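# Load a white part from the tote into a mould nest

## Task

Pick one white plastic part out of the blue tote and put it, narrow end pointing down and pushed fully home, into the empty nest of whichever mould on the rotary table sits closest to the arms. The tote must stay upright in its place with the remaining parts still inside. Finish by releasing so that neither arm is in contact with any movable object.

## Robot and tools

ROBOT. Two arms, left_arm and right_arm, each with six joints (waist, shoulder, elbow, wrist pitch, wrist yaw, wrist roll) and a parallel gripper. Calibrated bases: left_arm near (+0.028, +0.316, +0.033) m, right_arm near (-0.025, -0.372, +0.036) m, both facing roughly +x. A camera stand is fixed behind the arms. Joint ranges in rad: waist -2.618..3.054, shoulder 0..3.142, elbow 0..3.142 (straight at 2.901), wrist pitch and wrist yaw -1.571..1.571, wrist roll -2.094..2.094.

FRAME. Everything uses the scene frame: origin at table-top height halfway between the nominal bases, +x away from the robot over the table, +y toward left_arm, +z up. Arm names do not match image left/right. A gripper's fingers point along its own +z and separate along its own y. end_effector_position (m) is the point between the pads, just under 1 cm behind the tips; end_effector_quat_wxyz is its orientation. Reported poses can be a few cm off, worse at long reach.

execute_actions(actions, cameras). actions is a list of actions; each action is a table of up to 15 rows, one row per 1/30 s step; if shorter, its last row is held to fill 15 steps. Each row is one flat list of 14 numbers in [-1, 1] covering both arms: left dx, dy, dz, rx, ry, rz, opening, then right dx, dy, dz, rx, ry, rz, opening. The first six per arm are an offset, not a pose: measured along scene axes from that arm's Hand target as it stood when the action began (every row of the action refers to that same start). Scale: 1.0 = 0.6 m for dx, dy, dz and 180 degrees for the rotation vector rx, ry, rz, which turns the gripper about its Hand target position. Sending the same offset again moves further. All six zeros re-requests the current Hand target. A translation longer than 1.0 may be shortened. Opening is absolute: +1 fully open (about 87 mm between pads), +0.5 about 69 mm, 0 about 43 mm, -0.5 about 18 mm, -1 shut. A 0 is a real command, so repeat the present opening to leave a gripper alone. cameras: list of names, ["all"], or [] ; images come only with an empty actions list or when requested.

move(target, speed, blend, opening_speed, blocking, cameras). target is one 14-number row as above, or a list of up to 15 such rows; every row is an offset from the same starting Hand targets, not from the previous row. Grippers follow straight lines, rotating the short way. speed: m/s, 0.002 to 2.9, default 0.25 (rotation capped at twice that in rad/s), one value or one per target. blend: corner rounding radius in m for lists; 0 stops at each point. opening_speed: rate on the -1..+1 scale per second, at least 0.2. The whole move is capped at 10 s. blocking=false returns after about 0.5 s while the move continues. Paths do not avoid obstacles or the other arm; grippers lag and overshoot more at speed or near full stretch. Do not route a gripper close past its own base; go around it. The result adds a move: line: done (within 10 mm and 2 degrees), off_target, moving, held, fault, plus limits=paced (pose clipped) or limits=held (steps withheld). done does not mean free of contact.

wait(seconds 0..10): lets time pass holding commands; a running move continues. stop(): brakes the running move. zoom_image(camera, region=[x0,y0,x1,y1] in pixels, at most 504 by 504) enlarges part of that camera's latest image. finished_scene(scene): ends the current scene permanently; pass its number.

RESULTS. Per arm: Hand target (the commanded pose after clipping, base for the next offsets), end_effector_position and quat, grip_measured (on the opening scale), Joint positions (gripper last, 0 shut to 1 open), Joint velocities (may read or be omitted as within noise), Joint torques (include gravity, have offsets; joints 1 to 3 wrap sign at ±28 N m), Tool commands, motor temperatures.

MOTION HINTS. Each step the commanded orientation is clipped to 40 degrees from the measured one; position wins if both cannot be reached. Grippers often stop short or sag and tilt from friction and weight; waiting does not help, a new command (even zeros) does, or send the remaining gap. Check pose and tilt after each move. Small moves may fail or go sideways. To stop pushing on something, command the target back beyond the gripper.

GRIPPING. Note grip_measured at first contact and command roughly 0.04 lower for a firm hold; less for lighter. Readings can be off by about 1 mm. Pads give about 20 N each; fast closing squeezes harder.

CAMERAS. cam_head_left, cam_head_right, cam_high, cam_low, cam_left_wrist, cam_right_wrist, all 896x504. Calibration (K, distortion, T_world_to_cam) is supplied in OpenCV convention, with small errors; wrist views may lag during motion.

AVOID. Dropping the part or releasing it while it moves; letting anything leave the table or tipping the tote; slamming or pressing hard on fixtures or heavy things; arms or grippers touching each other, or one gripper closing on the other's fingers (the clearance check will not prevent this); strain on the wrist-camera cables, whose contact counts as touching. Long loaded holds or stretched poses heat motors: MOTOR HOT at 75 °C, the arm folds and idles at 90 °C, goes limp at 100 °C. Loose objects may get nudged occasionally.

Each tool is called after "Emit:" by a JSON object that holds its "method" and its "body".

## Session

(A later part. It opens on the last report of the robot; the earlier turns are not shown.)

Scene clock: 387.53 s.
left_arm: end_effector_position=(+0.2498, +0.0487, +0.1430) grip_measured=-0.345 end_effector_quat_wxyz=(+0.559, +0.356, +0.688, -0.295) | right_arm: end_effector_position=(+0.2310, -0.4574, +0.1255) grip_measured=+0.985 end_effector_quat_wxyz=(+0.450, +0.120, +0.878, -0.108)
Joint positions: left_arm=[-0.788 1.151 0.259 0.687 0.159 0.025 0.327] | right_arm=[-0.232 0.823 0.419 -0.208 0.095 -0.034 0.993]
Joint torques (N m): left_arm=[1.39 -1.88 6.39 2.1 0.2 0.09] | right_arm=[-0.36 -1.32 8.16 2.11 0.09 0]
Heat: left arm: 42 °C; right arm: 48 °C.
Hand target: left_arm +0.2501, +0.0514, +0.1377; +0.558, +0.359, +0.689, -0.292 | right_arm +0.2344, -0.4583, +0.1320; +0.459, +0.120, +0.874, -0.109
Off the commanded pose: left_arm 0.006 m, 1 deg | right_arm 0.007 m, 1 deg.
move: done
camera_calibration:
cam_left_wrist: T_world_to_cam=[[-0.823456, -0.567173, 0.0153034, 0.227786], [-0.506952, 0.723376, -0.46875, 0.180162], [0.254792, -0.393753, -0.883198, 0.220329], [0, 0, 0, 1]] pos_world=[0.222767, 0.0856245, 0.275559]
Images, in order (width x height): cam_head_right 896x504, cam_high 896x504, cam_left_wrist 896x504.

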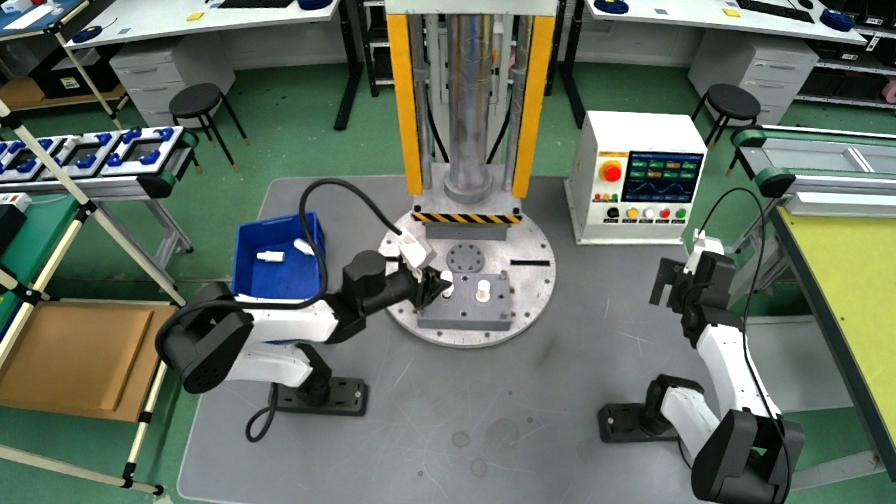

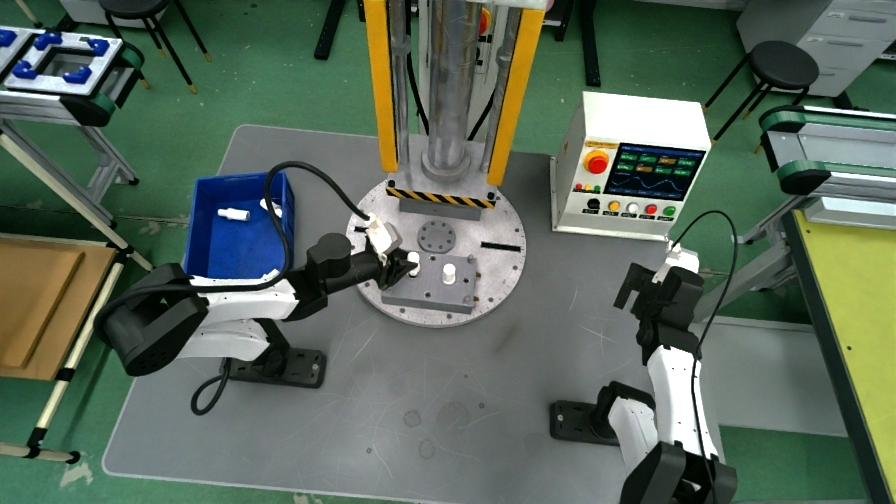

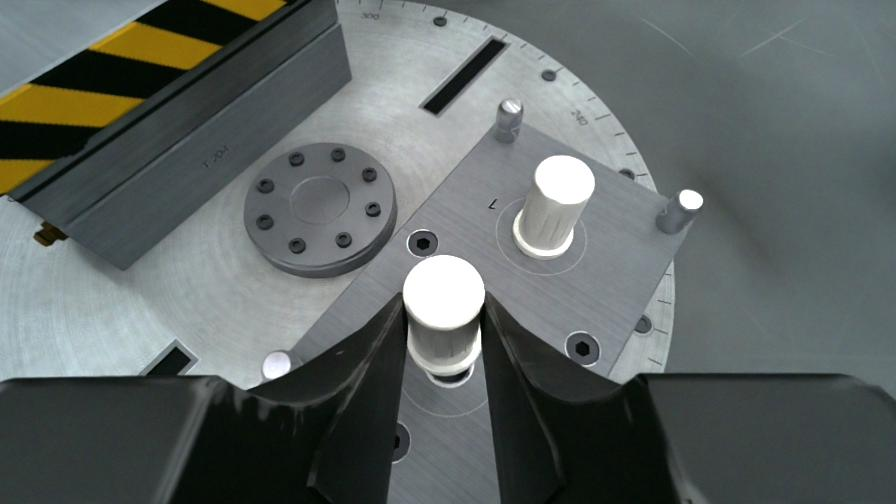

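Emit:
{"method": "move", "body": {"target": [0,0.001,-0.015,0,0,0,-0.6,0,0,0,0,0,0,1], "speed": 0.025, "cameras": ["cam_left_wrist","cam_head_right","cam_high"]}}

Emit:
{"method": "zoom_image", "body": {"camera": "cam_head_right", "region": [410, 250, 510, 330]}}

Emit:
{"method": "zoom_image", "body": {"camera": "cam_left_wrist", "region": [350, 200, 550, 450]}}

Emit:
{"method": "zoom_image", "body": {"camera": "cam_high", "region": [370, 230, 490, 320]}}

Scene clock: 415.37 s.
left_arm: end_effector_position=(+0.2511, +0.0466, +0.1423) grip_measured=-0.345 end_effector_quat_wxyz=(+0.570, +0.354, +0.678, -0.300) | right_arm: end_effector_position=(+0.2310, -0.4574, +0.1255) grip_measured=+0.985 end_effector_quat_wxyz=(+0.450, +0.120, +0.878, -0.108)
Joint positions: left_arm=[-0.788 1.19 0.237 0.778 0.162 0.025 0.327] | right_arm=[-0.232 0.823 0.419 -0.208 0.095 -0.034 0.993]
Joint torques (N m): left_arm=[1.59 -1.61 5.78 1.85 0.18 0.09] | right_arm=[-0.4 -1.21 8.2 2.12 0.07 -0.01]
Motor temperatures (°C): left_arm=[29 32 42 42 27 29 30] | right_arm=[30 35 48 43 27 28 31]
Heat: left arm: 42 °C; right arm: 48 °C.
Hand target: left_arm +0.2502, +0.0520, +0.1287; +0.558, +0.359, +0.689, -0.292 | right_arm +0.2344, -0.4583, +0.1320; +0.459, +0.120, +0.874, -0.109
Off the commanded pose: left_arm 0.015 m, 2 deg | right_arm 0.007 m, 1 deg.
move: off_target (left_arm)
camera_calibration:
cam_left_wrist: T_world_to_cam=[[-0.825411, -0.564429, 0.0107827, 0.228591], [-0.494792, 0.714116, -0.495195, 0.18316], [0.271802, -0.414075, -0.868715, 0.21323], [0, 0, 0, 1]] pos_world=[0.221351, 0.0865187, 0.273471]
Images, in order (width x height): cam_head_right 896x504, cam_high 896x504, cam_left_wrist 896x504.

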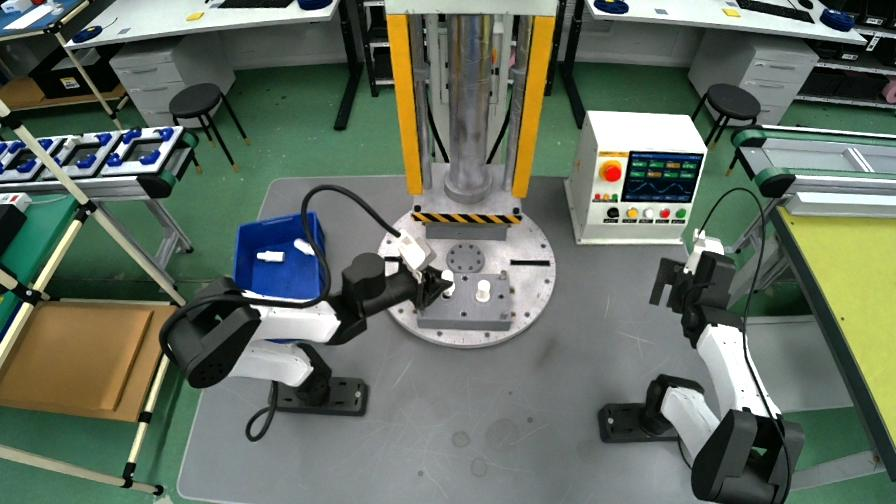

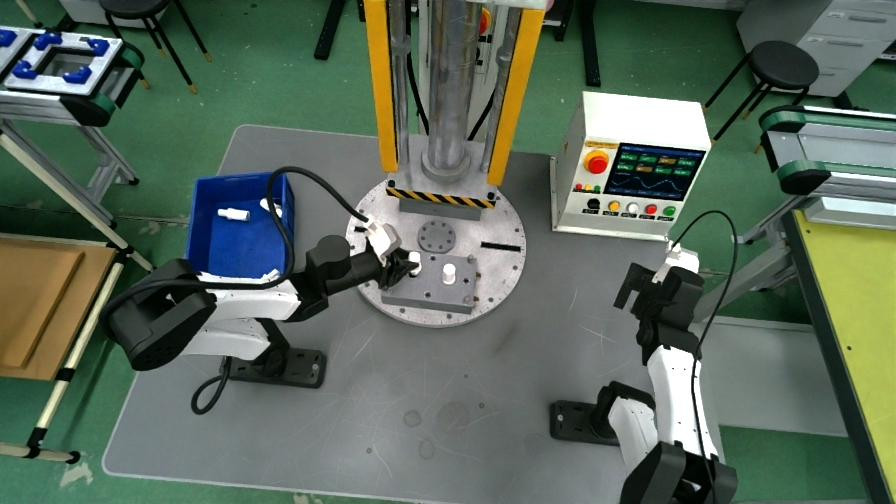

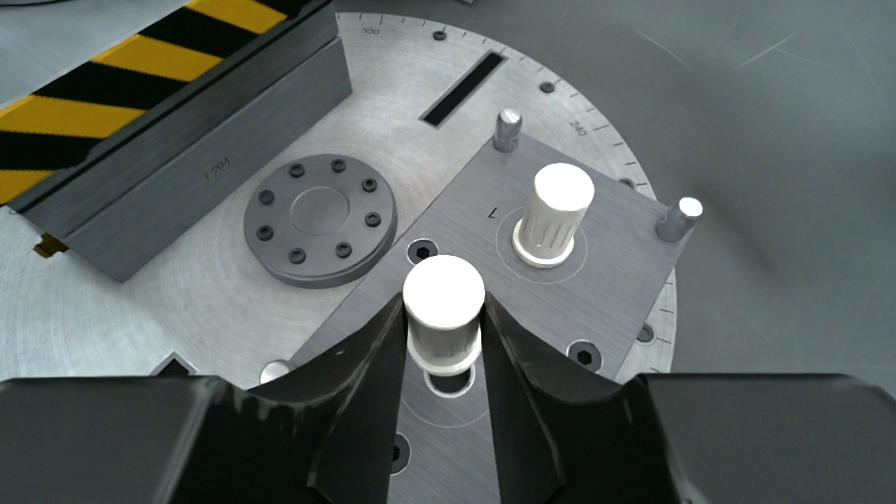

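Scaled by 5.040 from the camera's 896x504 image, which has a finer 1280x720 frame.

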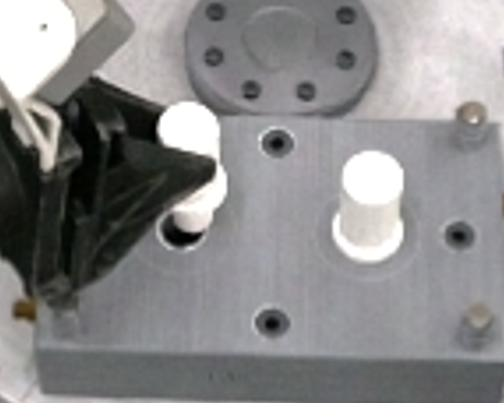

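Scaled by 2.016 from the camera's 896x504 image, which has a finer 1280x720 frame.

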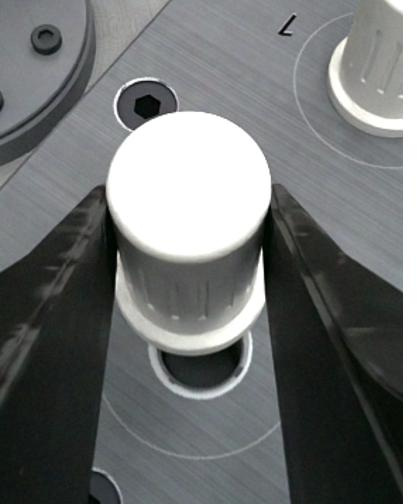

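Scaled by 4.200 from the camera's 896x504 image, which has a finer 1280x720 frame.

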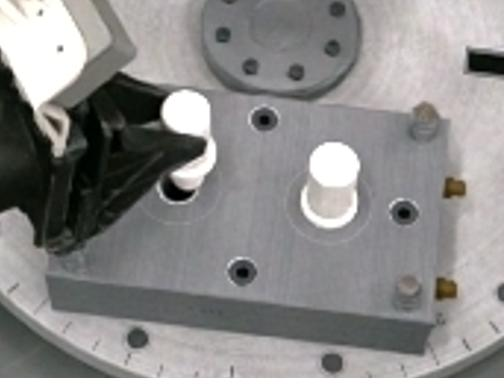

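Emit:
{"method": "move", "body": {"target": [[-0.0015,-0.002,0.036,0,0,0,-0.6,0,0,0,0,0,0,1],[-0.0015,-0.002,0.01,0,0,0,-0.6,0,0,0,0,0,0,1]], "speed": 0.03, "cameras": ["cam_left_wrist","cam_head_right","cam_high"]}}

Emit:
{"method": "zoom_image", "body": {"camera": "cam_head_right", "region": [410, 250, 510, 330]}}

Emit:
{"method": "zoom_image", "body": {"camera": "cam_high", "region": [370, 230, 490, 320]}}

Scene clock: 430.20 s.
left_arm: end_effector_position=(+0.2477, +0.0498, +0.1352) grip_measured=-0.345 end_effector_quat_wxyz=(+0.552, +0.359, +0.693, -0.294) | right_arm: end_effector_position=(+0.2310, -0.4574, +0.1255) grip_measured=+0.985 end_effector_quat_wxyz=(+0.450, +0.120, +0.878, -0.108)
Joint positions: left_arm=[-0.788 1.166 0.248 0.695 0.163 0.025 0.327] | right_arm=[-0.232 0.823 0.419 -0.208 0.095 -0.034 0.993]
Joint torques (N m): left_arm=[0.98 -1.96 6.56 2.21 0.1 0.08] | right_arm=[-0.4 -1.32 8.16 2.13 0.09 0.03]
Heat: left arm: 42 °C; right arm: 48 °C.
Hand target: left_arm +0.2492, +0.0508, +0.1347; +0.558, +0.359, +0.689, -0.292 | right_arm +0.2344, -0.4583, +0.1320; +0.459, +0.120, +0.874, -0.109
Off the commanded pose: left_arm 0.002 m, 1 deg | right_arm 0.007 m, 1 deg.
move: done
camera_calibration:
cam_left_wrist: T_world_to_cam=[[-0.825511, -0.56406, 0.0191756, 0.226564], [-0.510069, 0.731089, -0.453142, 0.172931], [0.241581, -0.383855, -0.891232, 0.218325], [0, 0, 0, 1]] pos_world=[0.222495, 0.0851733, 0.268596]
Images, in order (width x height): cam_head_right 896x504, cam_high 896x504, cam_left_wrist 896x504.

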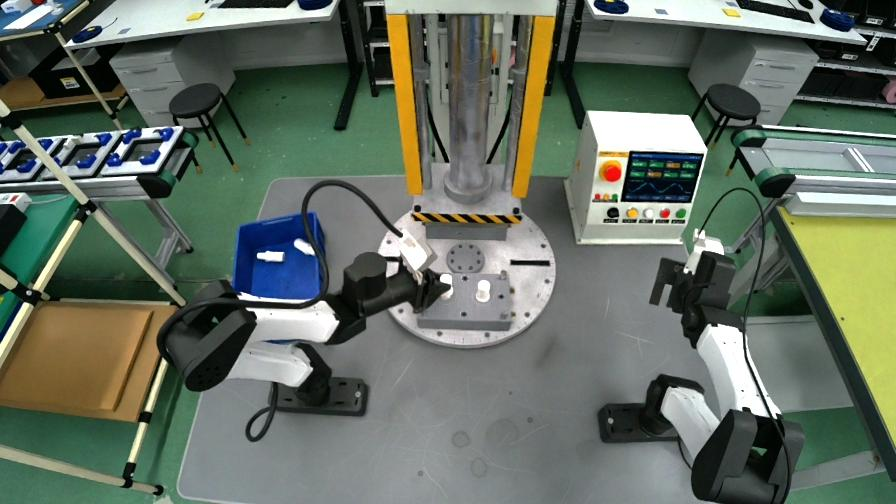

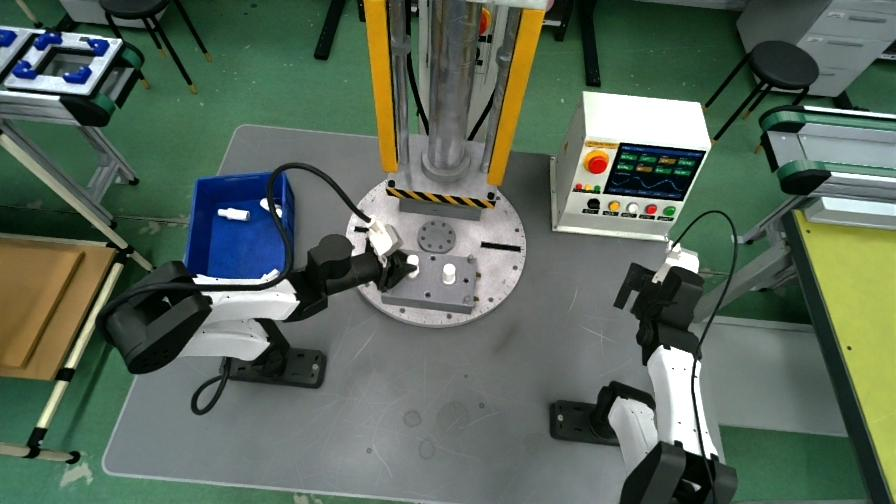

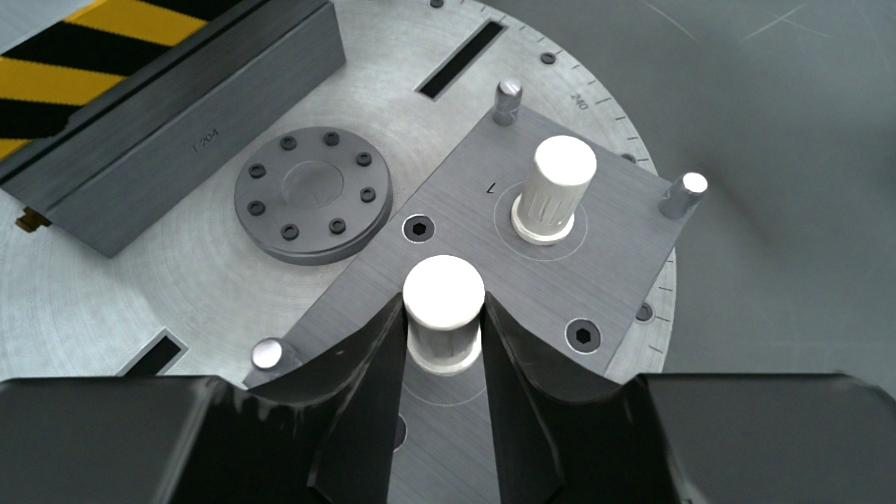

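Scaled by 5.040 from the camera's 896x504 image, which has a finer 1280x720 frame.

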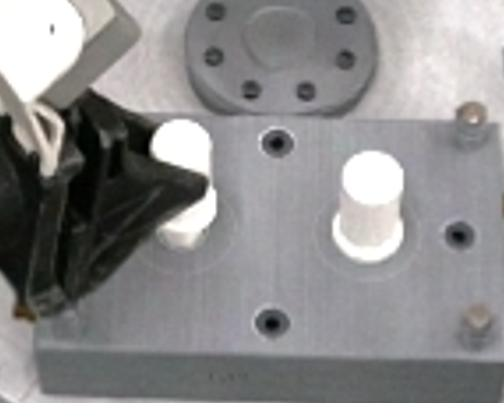

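Scaled by 4.200 from the camera's 896x504 image, which has a finer 1280x720 frame.

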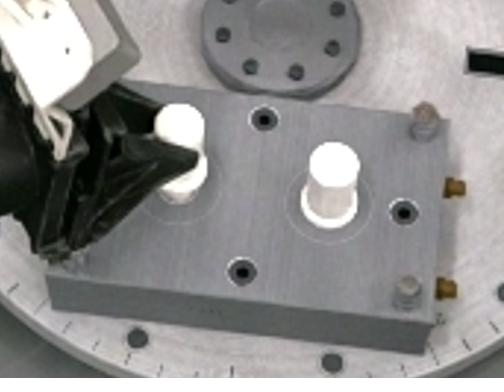

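Emit:
{"method": "move", "body": {"target": [0,0,-0.026,0,0,0,-0.6,0,0,0,0,0,0,1], "speed": 0.02, "cameras": ["cam_left_wrist","cam_head_right","cam_low"]}}

Emit:
{"method": "zoom_image", "body": {"camera": "cam_head_right", "region": [410, 250, 510, 330]}}

Emit:
{"method": "zoom_image", "body": {"camera": "cam_low", "region": [330, 130, 490, 260]}}

Scene clock: 437.83 s.
left_arm: end_effector_position=(+0.2475, +0.0490, +0.1223) grip_measured=-0.345 end_effector_quat_wxyz=(+0.556, +0.359, +0.689, -0.297) | right_arm: end_effector_position=(+0.2310, -0.4574, +0.1255) grip_measured=+0.985 end_effector_quat_wxyz=(+0.450, +0.120, +0.878, -0.108)
Joint positions: left_arm=[-0.788 1.252 0.205 0.837 0.167 0.025 0.327] | right_arm=[-0.232 0.823 0.419 -0.208 0.095 -0.034 0.993]
Joint torques (N m): left_arm=[0.95 -1.76 6.31 2.13 0.05 0.09] | right_arm=[-0.32 -1.39 8.21 2.12 0.06 0.05]
Heat: left arm: 42 °C; right arm: 48 °C.
Hand target: left_arm +0.2492, +0.0508, +0.1191; +0.558, +0.359, +0.689, -0.292 | right_arm +0.2344, -0.4583, +0.1320; +0.459, +0.120, +0.874, -0.109
Off the commanded pose: left_arm 0.004 m, 1 deg | right_arm 0.007 m, 1 deg.
move: done
camera_calibration:
cam_left_wrist: T_world_to_cam=[[-0.827777, -0.560772, 0.0178784, 0.226852], [-0.503604, 0.728586, -0.464268, 0.167433], [0.247323, -0.393314, -0.885514, 0.204924], [0, 0, 0, 1]] pos_world=[0.22142, 0.0858224, 0.255141]
Images, in order (width x height): cam_head_right 896x504, cam_low 896x504, cam_left_wrist 896x504.

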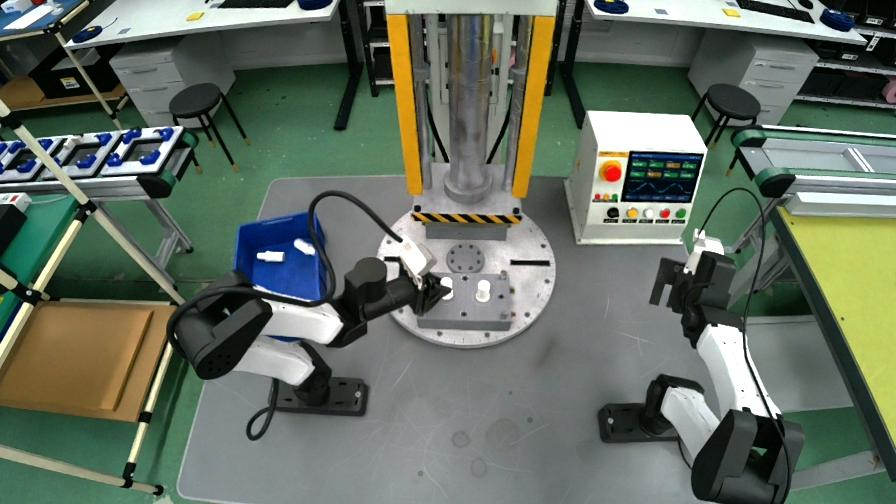

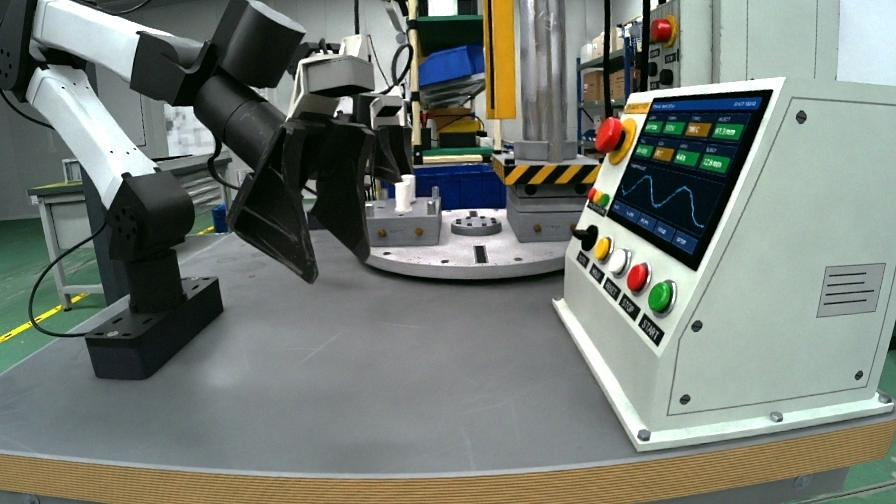

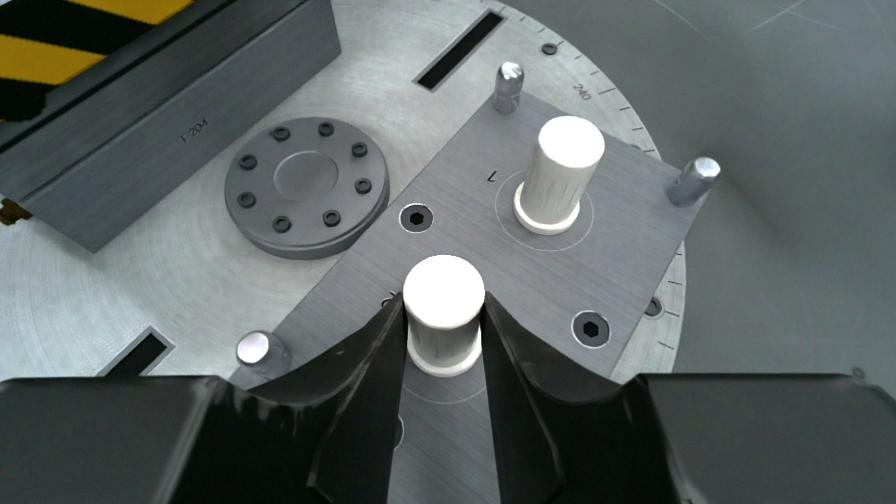

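Scaled by 5.040 from the camera's 896x504 image, which has a finer 1280x720 frame.

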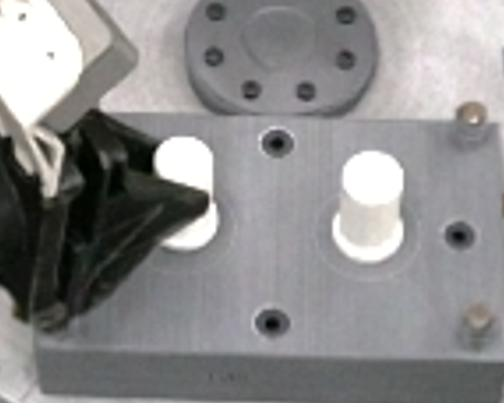

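Scaled by 3.150 from the camera's 896x504 image, which has a finer 1280x720 frame.

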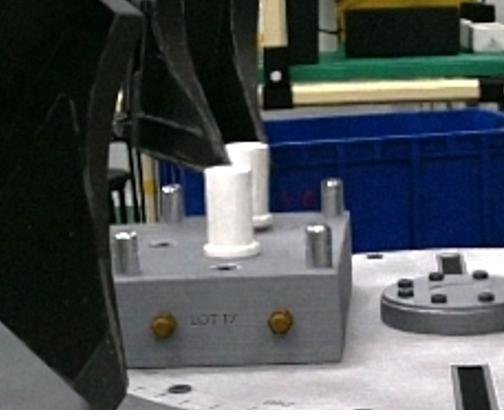

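Emit:
{"method": "move", "body": {"target": [0,0,-0.014,0,0,0,-0.6,0,0,0,0,0,0,1], "speed": 0.015, "cameras": ["cam_left_wrist","cam_head_right","cam_low"]}}

Emit:
{"method": "zoom_image", "body": {"camera": "cam_head_right", "region": [410, 250, 510, 330]}}

Emit:
{"method": "zoom_image", "body": {"camera": "cam_left_wrist", "region": [350, 200, 550, 450]}}

Scene clock: 445.93 s.
left_arm: end_effector_position=(+0.2472, +0.0480, +0.1217) grip_measured=-0.345 end_effector_quat_wxyz=(+0.567, +0.357, +0.678, -0.303) | right_arm: end_effector_position=(+0.2310, -0.4574, +0.1255) grip_measured=+0.985 end_effector_quat_wxyz=(+0.450, +0.120, +0.878, -0.108)
Joint positions: left_arm=[-0.788 1.297 0.178 0.942 0.172 0.025 0.327] | right_arm=[-0.232 0.823 0.419 -0.208 0.095 -0.034 0.993]
Joint torques (N m): left_arm=[0.95 -0.95 6.68 1.82 0 0.09] | right_arm=[-0.35 -1.4 8.1 2.17 0.07 0.04]
Heat: left arm: 42 °C; right arm: 49 °C.
Hand target: left_arm +0.2493, +0.0507, +0.1108; +0.558, +0.359, +0.689, -0.292 | right_arm +0.2344, -0.4583, +0.1320; +0.459, +0.120, +0.874, -0.109
Off the commanded pose: left_arm 0.011 m, 2 deg | right_arm 0.007 m, 1 deg.
move: off_target (left_arm)
camera_calibration:
cam_left_wrist: T_world_to_cam=[[-0.830863, -0.55633, 0.0127906, 0.227218], [-0.489057, 0.719041, -0.493765, 0.168201], [0.265499, -0.416506, -0.869501, 0.198642], [0, 0, 0, 1]] pos_world=[0.218307, 0.0882009, 0.252865]
Images, in order (width x height): cam_head_right 896x504, cam_low 896x504, cam_left_wrist 896x504.

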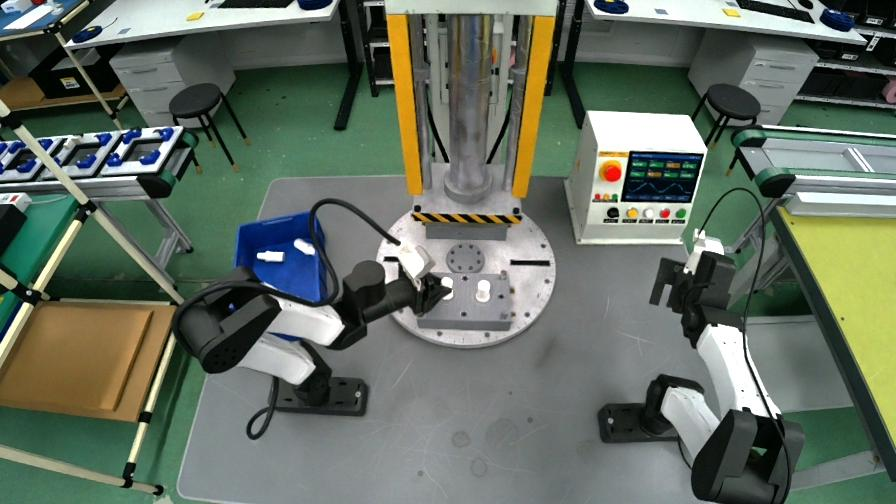

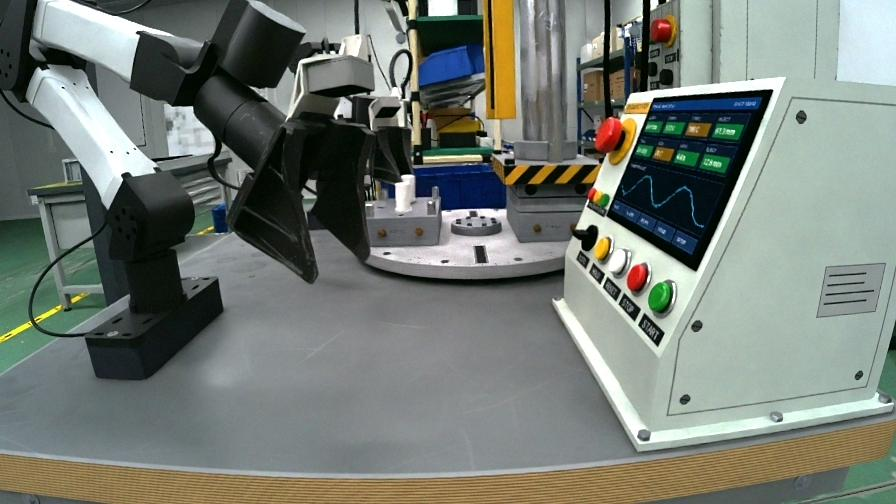

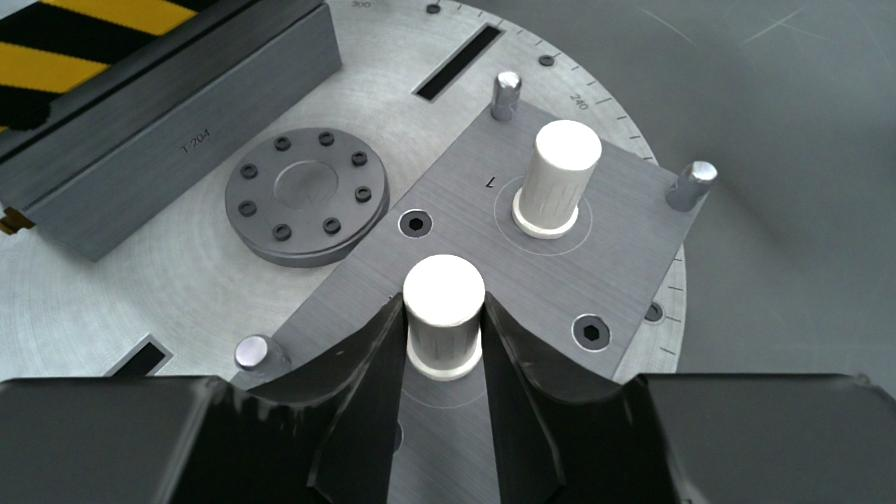

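Scaled by 5.040 from the camera's 896x504 image, which has a finer 1280x720 frame.

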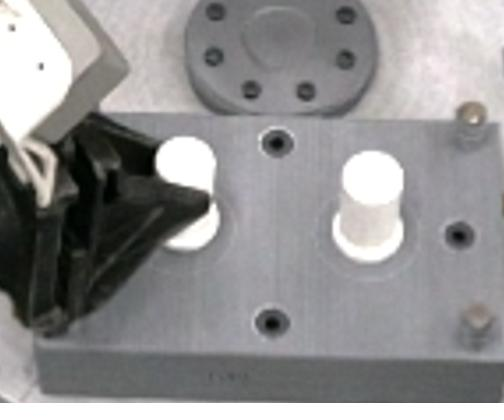

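Scaled by 2.016 from the camera's 896x504 image, which has a finer 1280x720 frame.

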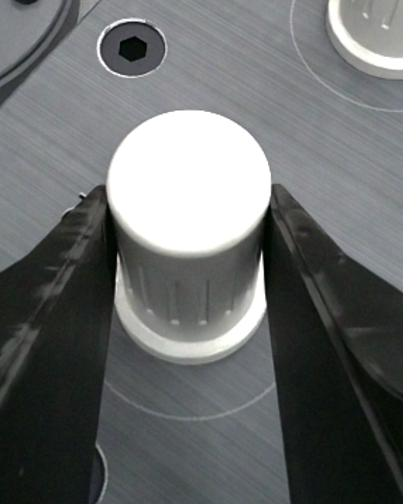

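Emit:
{"method": "move", "body": {"target": [[-0.002,-0.002,0.014,0,0,0,-0.6,0,0,0,0,0,0,1],[-0.002,-0.002,0.014,0,0,0,-0.25,0,0,0,0,0,0,1]], "speed": 0.03, "opening_speed": 0.3, "cameras": ["cam_left_wrist","cam_head_right","cam_low"]}}

Emit:
{"method": "zoom_image", "body": {"camera": "cam_head_right", "region": [410, 250, 510, 330]}}

Emit:
{"method": "zoom_image", "body": {"camera": "cam_left_wrist", "region": [350, 200, 550, 450]}}

Scene clock: 456.87 s.
left_arm: end_effector_position=(+0.2440, +0.0519, +0.1097) grip_measured=-0.250 end_effector_quat_wxyz=(+0.546, +0.362, +0.696, -0.295) | right_arm: end_effector_position=(+0.2310, -0.4574, +0.1255) grip_measured=+0.985 end_effector_quat_wxyz=(+0.450, +0.120, +0.878, -0.108)
Joint positions: left_arm=[-0.788 1.284 0.184 0.863 0.17 0.025 0.375] | right_arm=[-0.232 0.823 0.419 -0.208 0.095 -0.034 0.993]
Joint torques (N m): left_arm=[0.24 -4.05 8.05 1.89 -0.06 0.05] | right_arm=[-0.36 -1.32 8.16 2.15 0.1 0.02]
Heat: left arm: 41 °C; right arm: 49 °C.
Hand target: left_arm +0.2481, +0.0496, +0.1192; +0.558, +0.359, +0.689, -0.292 | right_arm +0.2344, -0.4583, +0.1320; +0.459, +0.120, +0.874, -0.109
Off the commanded pose: left_arm 0.011 m, 2 deg | right_arm 0.007 m, 1 deg.
move: off_target (left_arm)
camera_calibration:
cam_left_wrist: T_world_to_cam=[[-0.828875, -0.558961, 0.0229974, 0.225425], [-0.510125, 0.738303, -0.441226, 0.156283], [0.22965, -0.377453, -0.897101, 0.20051], [0, 0, 0, 1]] pos_world=[0.220526, 0.0863029, 0.24365]
Images, in order (width x height): cam_head_right 896x504, cam_low 896x504, cam_left_wrist 896x504.

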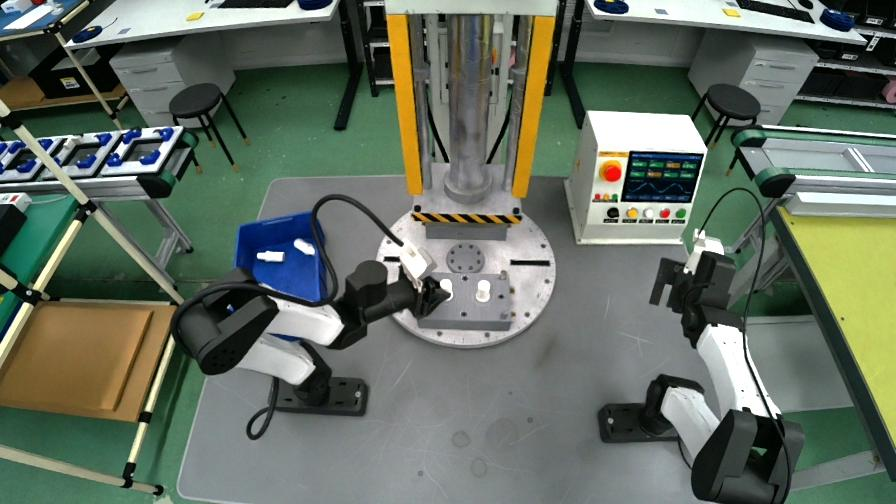

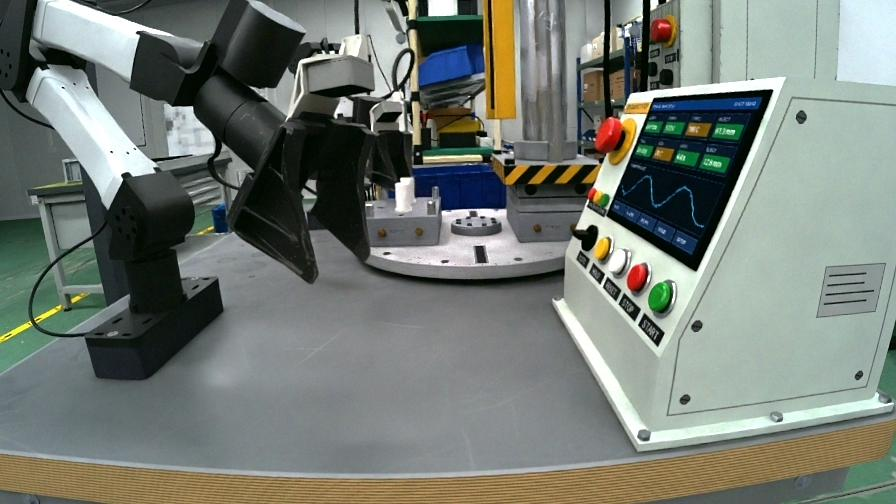

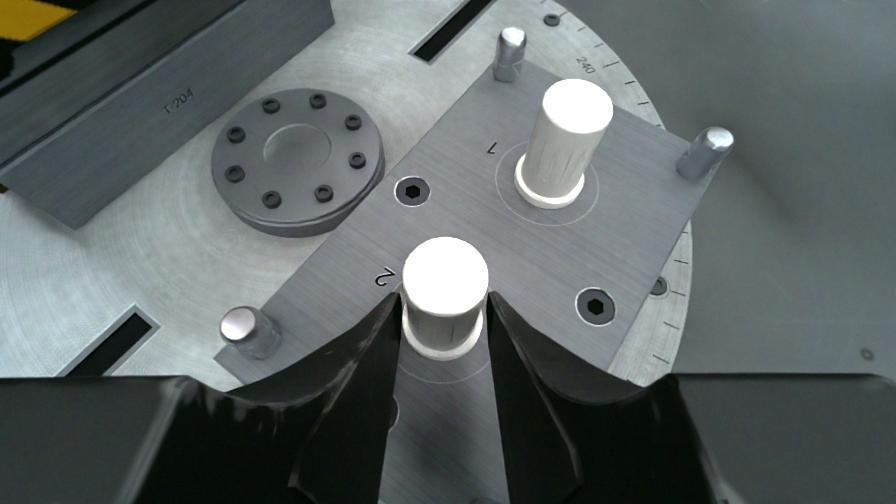

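Scaled by 5.040 from the camera's 896x504 image, which has a finer 1280x720 frame.

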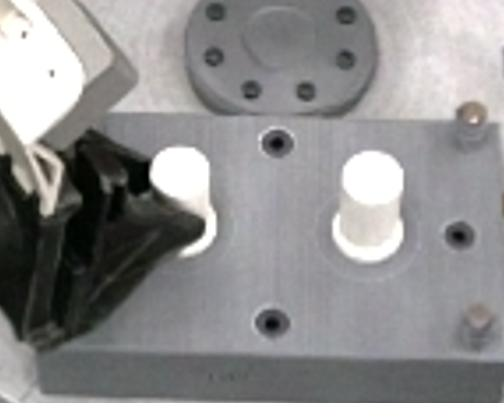

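Scaled by 2.016 from the camera's 896x504 image, which has a finer 1280x720 frame.

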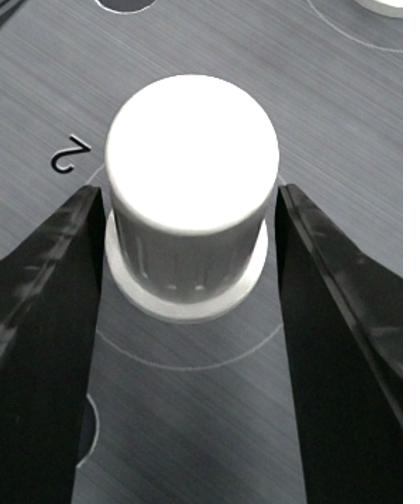

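Emit:
{"method": "move", "body": {"target": [[-0.007,0.004,-0.013,0,0,0,0.1,0,0,0,0,0,0,1],[-0.1,0.137,0.02,0,0,0,0.1,0,0,0,0,0,0,1],[-0.1,0.22,0.2,0,0,0,0.1,0,0,0,0,0,0,1]], "speed": [0.03,0.08,0.2], "opening_speed": 0.5, "cameras": ["cam_left_wrist","cam_head_right","cam_low"]}}

Emit:
{"method": "zoom_image", "body": {"camera": "cam_head_right", "region": [410, 250, 510, 330]}}

Emit:
{"method": "zoom_image", "body": {"camera": "cam_low", "region": [330, 130, 490, 260]}}

Scene clock: 470.83 s.
left_arm: end_effector_position=(+0.1883, +0.1816, +0.2306) grip_measured=+0.100 end_effector_quat_wxyz=(+0.554, +0.352, +0.695, -0.293) | right_arm: end_effector_position=(+0.2310, -0.4574, +0.1255) grip_measured=+0.985 end_effector_quat_wxyz=(+0.450, +0.120, +0.878, -0.108)
Joint positions: left_arm=[-0.011 0.319 0.512 -0.547 0.902 0.265 0.55] | right_arm=[-0.232 0.823 0.419 -0.208 0.095 -0.034 0.993]
Joint torques (N m): left_arm=[1.35 2.55 10.63 1.57 0.44 0.14] | right_arm=[-0.44 -1.31 8.08 2.13 0.1 0.02]
Heat: left arm: 42 °C; right arm: 49 °C.
Hand target: left_arm +0.1881, +0.1816, +0.2391; +0.558, +0.359, +0.689, -0.292 | right_arm +0.2344, -0.4583, +0.1320; +0.459, +0.120, +0.874, -0.109
Off the commanded pose: left_arm 0.009 m, 1 deg | right_arm 0.007 m, 1 deg.
move: done
camera_calibration:
cam_left_wrist: T_world_to_cam=[[-0.817665, -0.575161, 0.0247768, 0.249364], [-0.521215, 0.721324, -0.456099, 0.0940833], [0.244458, -0.38585, -0.889584, 0.367787], [0, 0, 0, 1]] pos_world=[0.163025, 0.217471, 0.36391]
Images, in order (width x height): cam_head_right 896x504, cam_low 896x504, cam_left_wrist 896x504.

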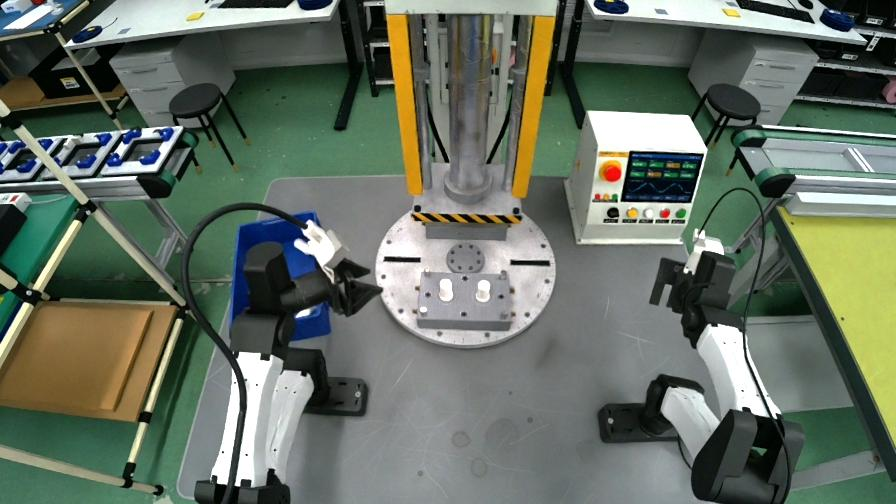

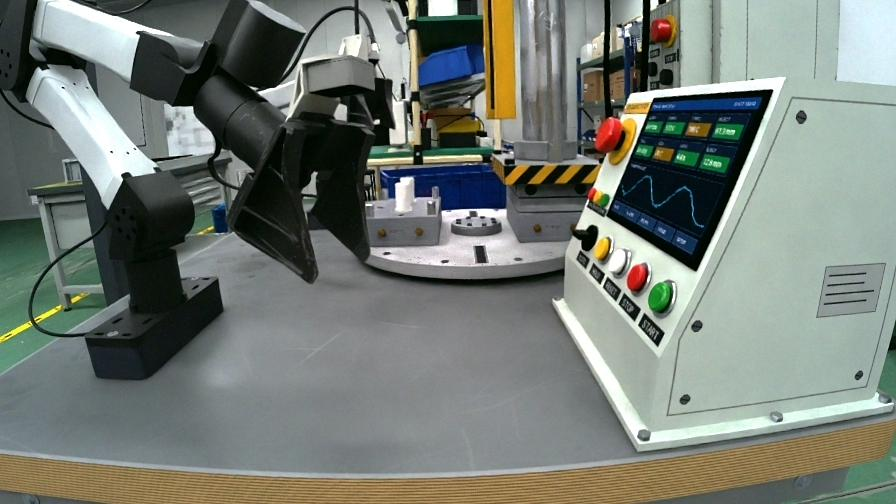

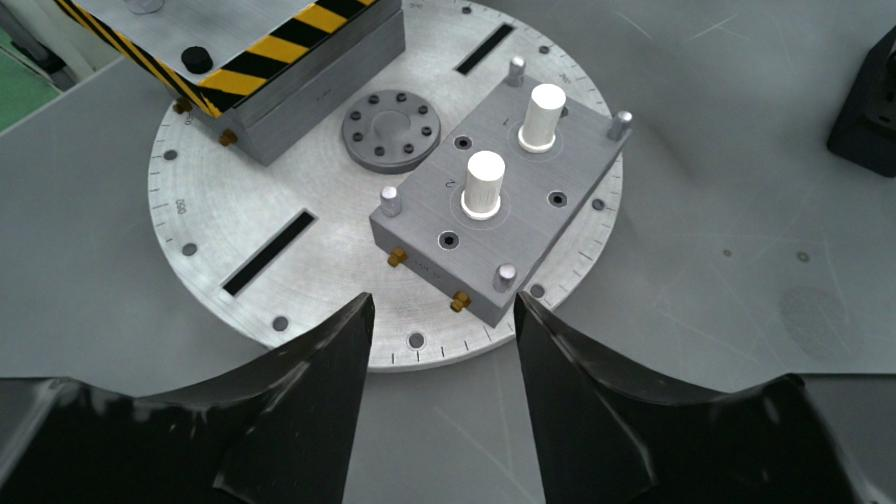

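Scaled by 5.040 from the camera's 896x504 image, which has a finer 1280x720 frame.

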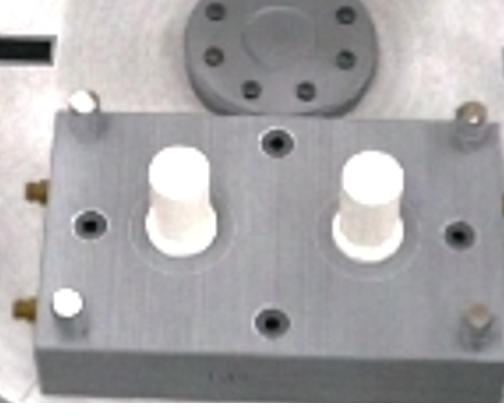

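Scaled by 3.150 from the camera's 896x504 image, which has a finer 1280x720 frame.

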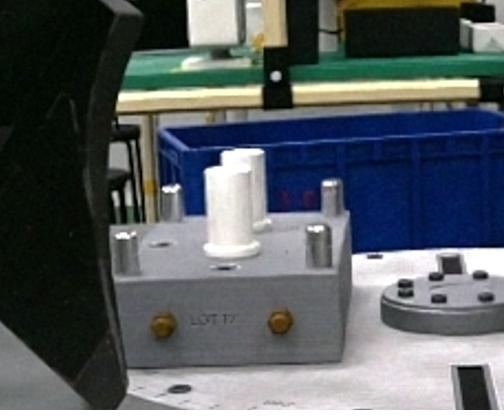

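Emit:
{"method": "finished_scene", "body": {"scene": 2}}

The scene is finished: the task was done.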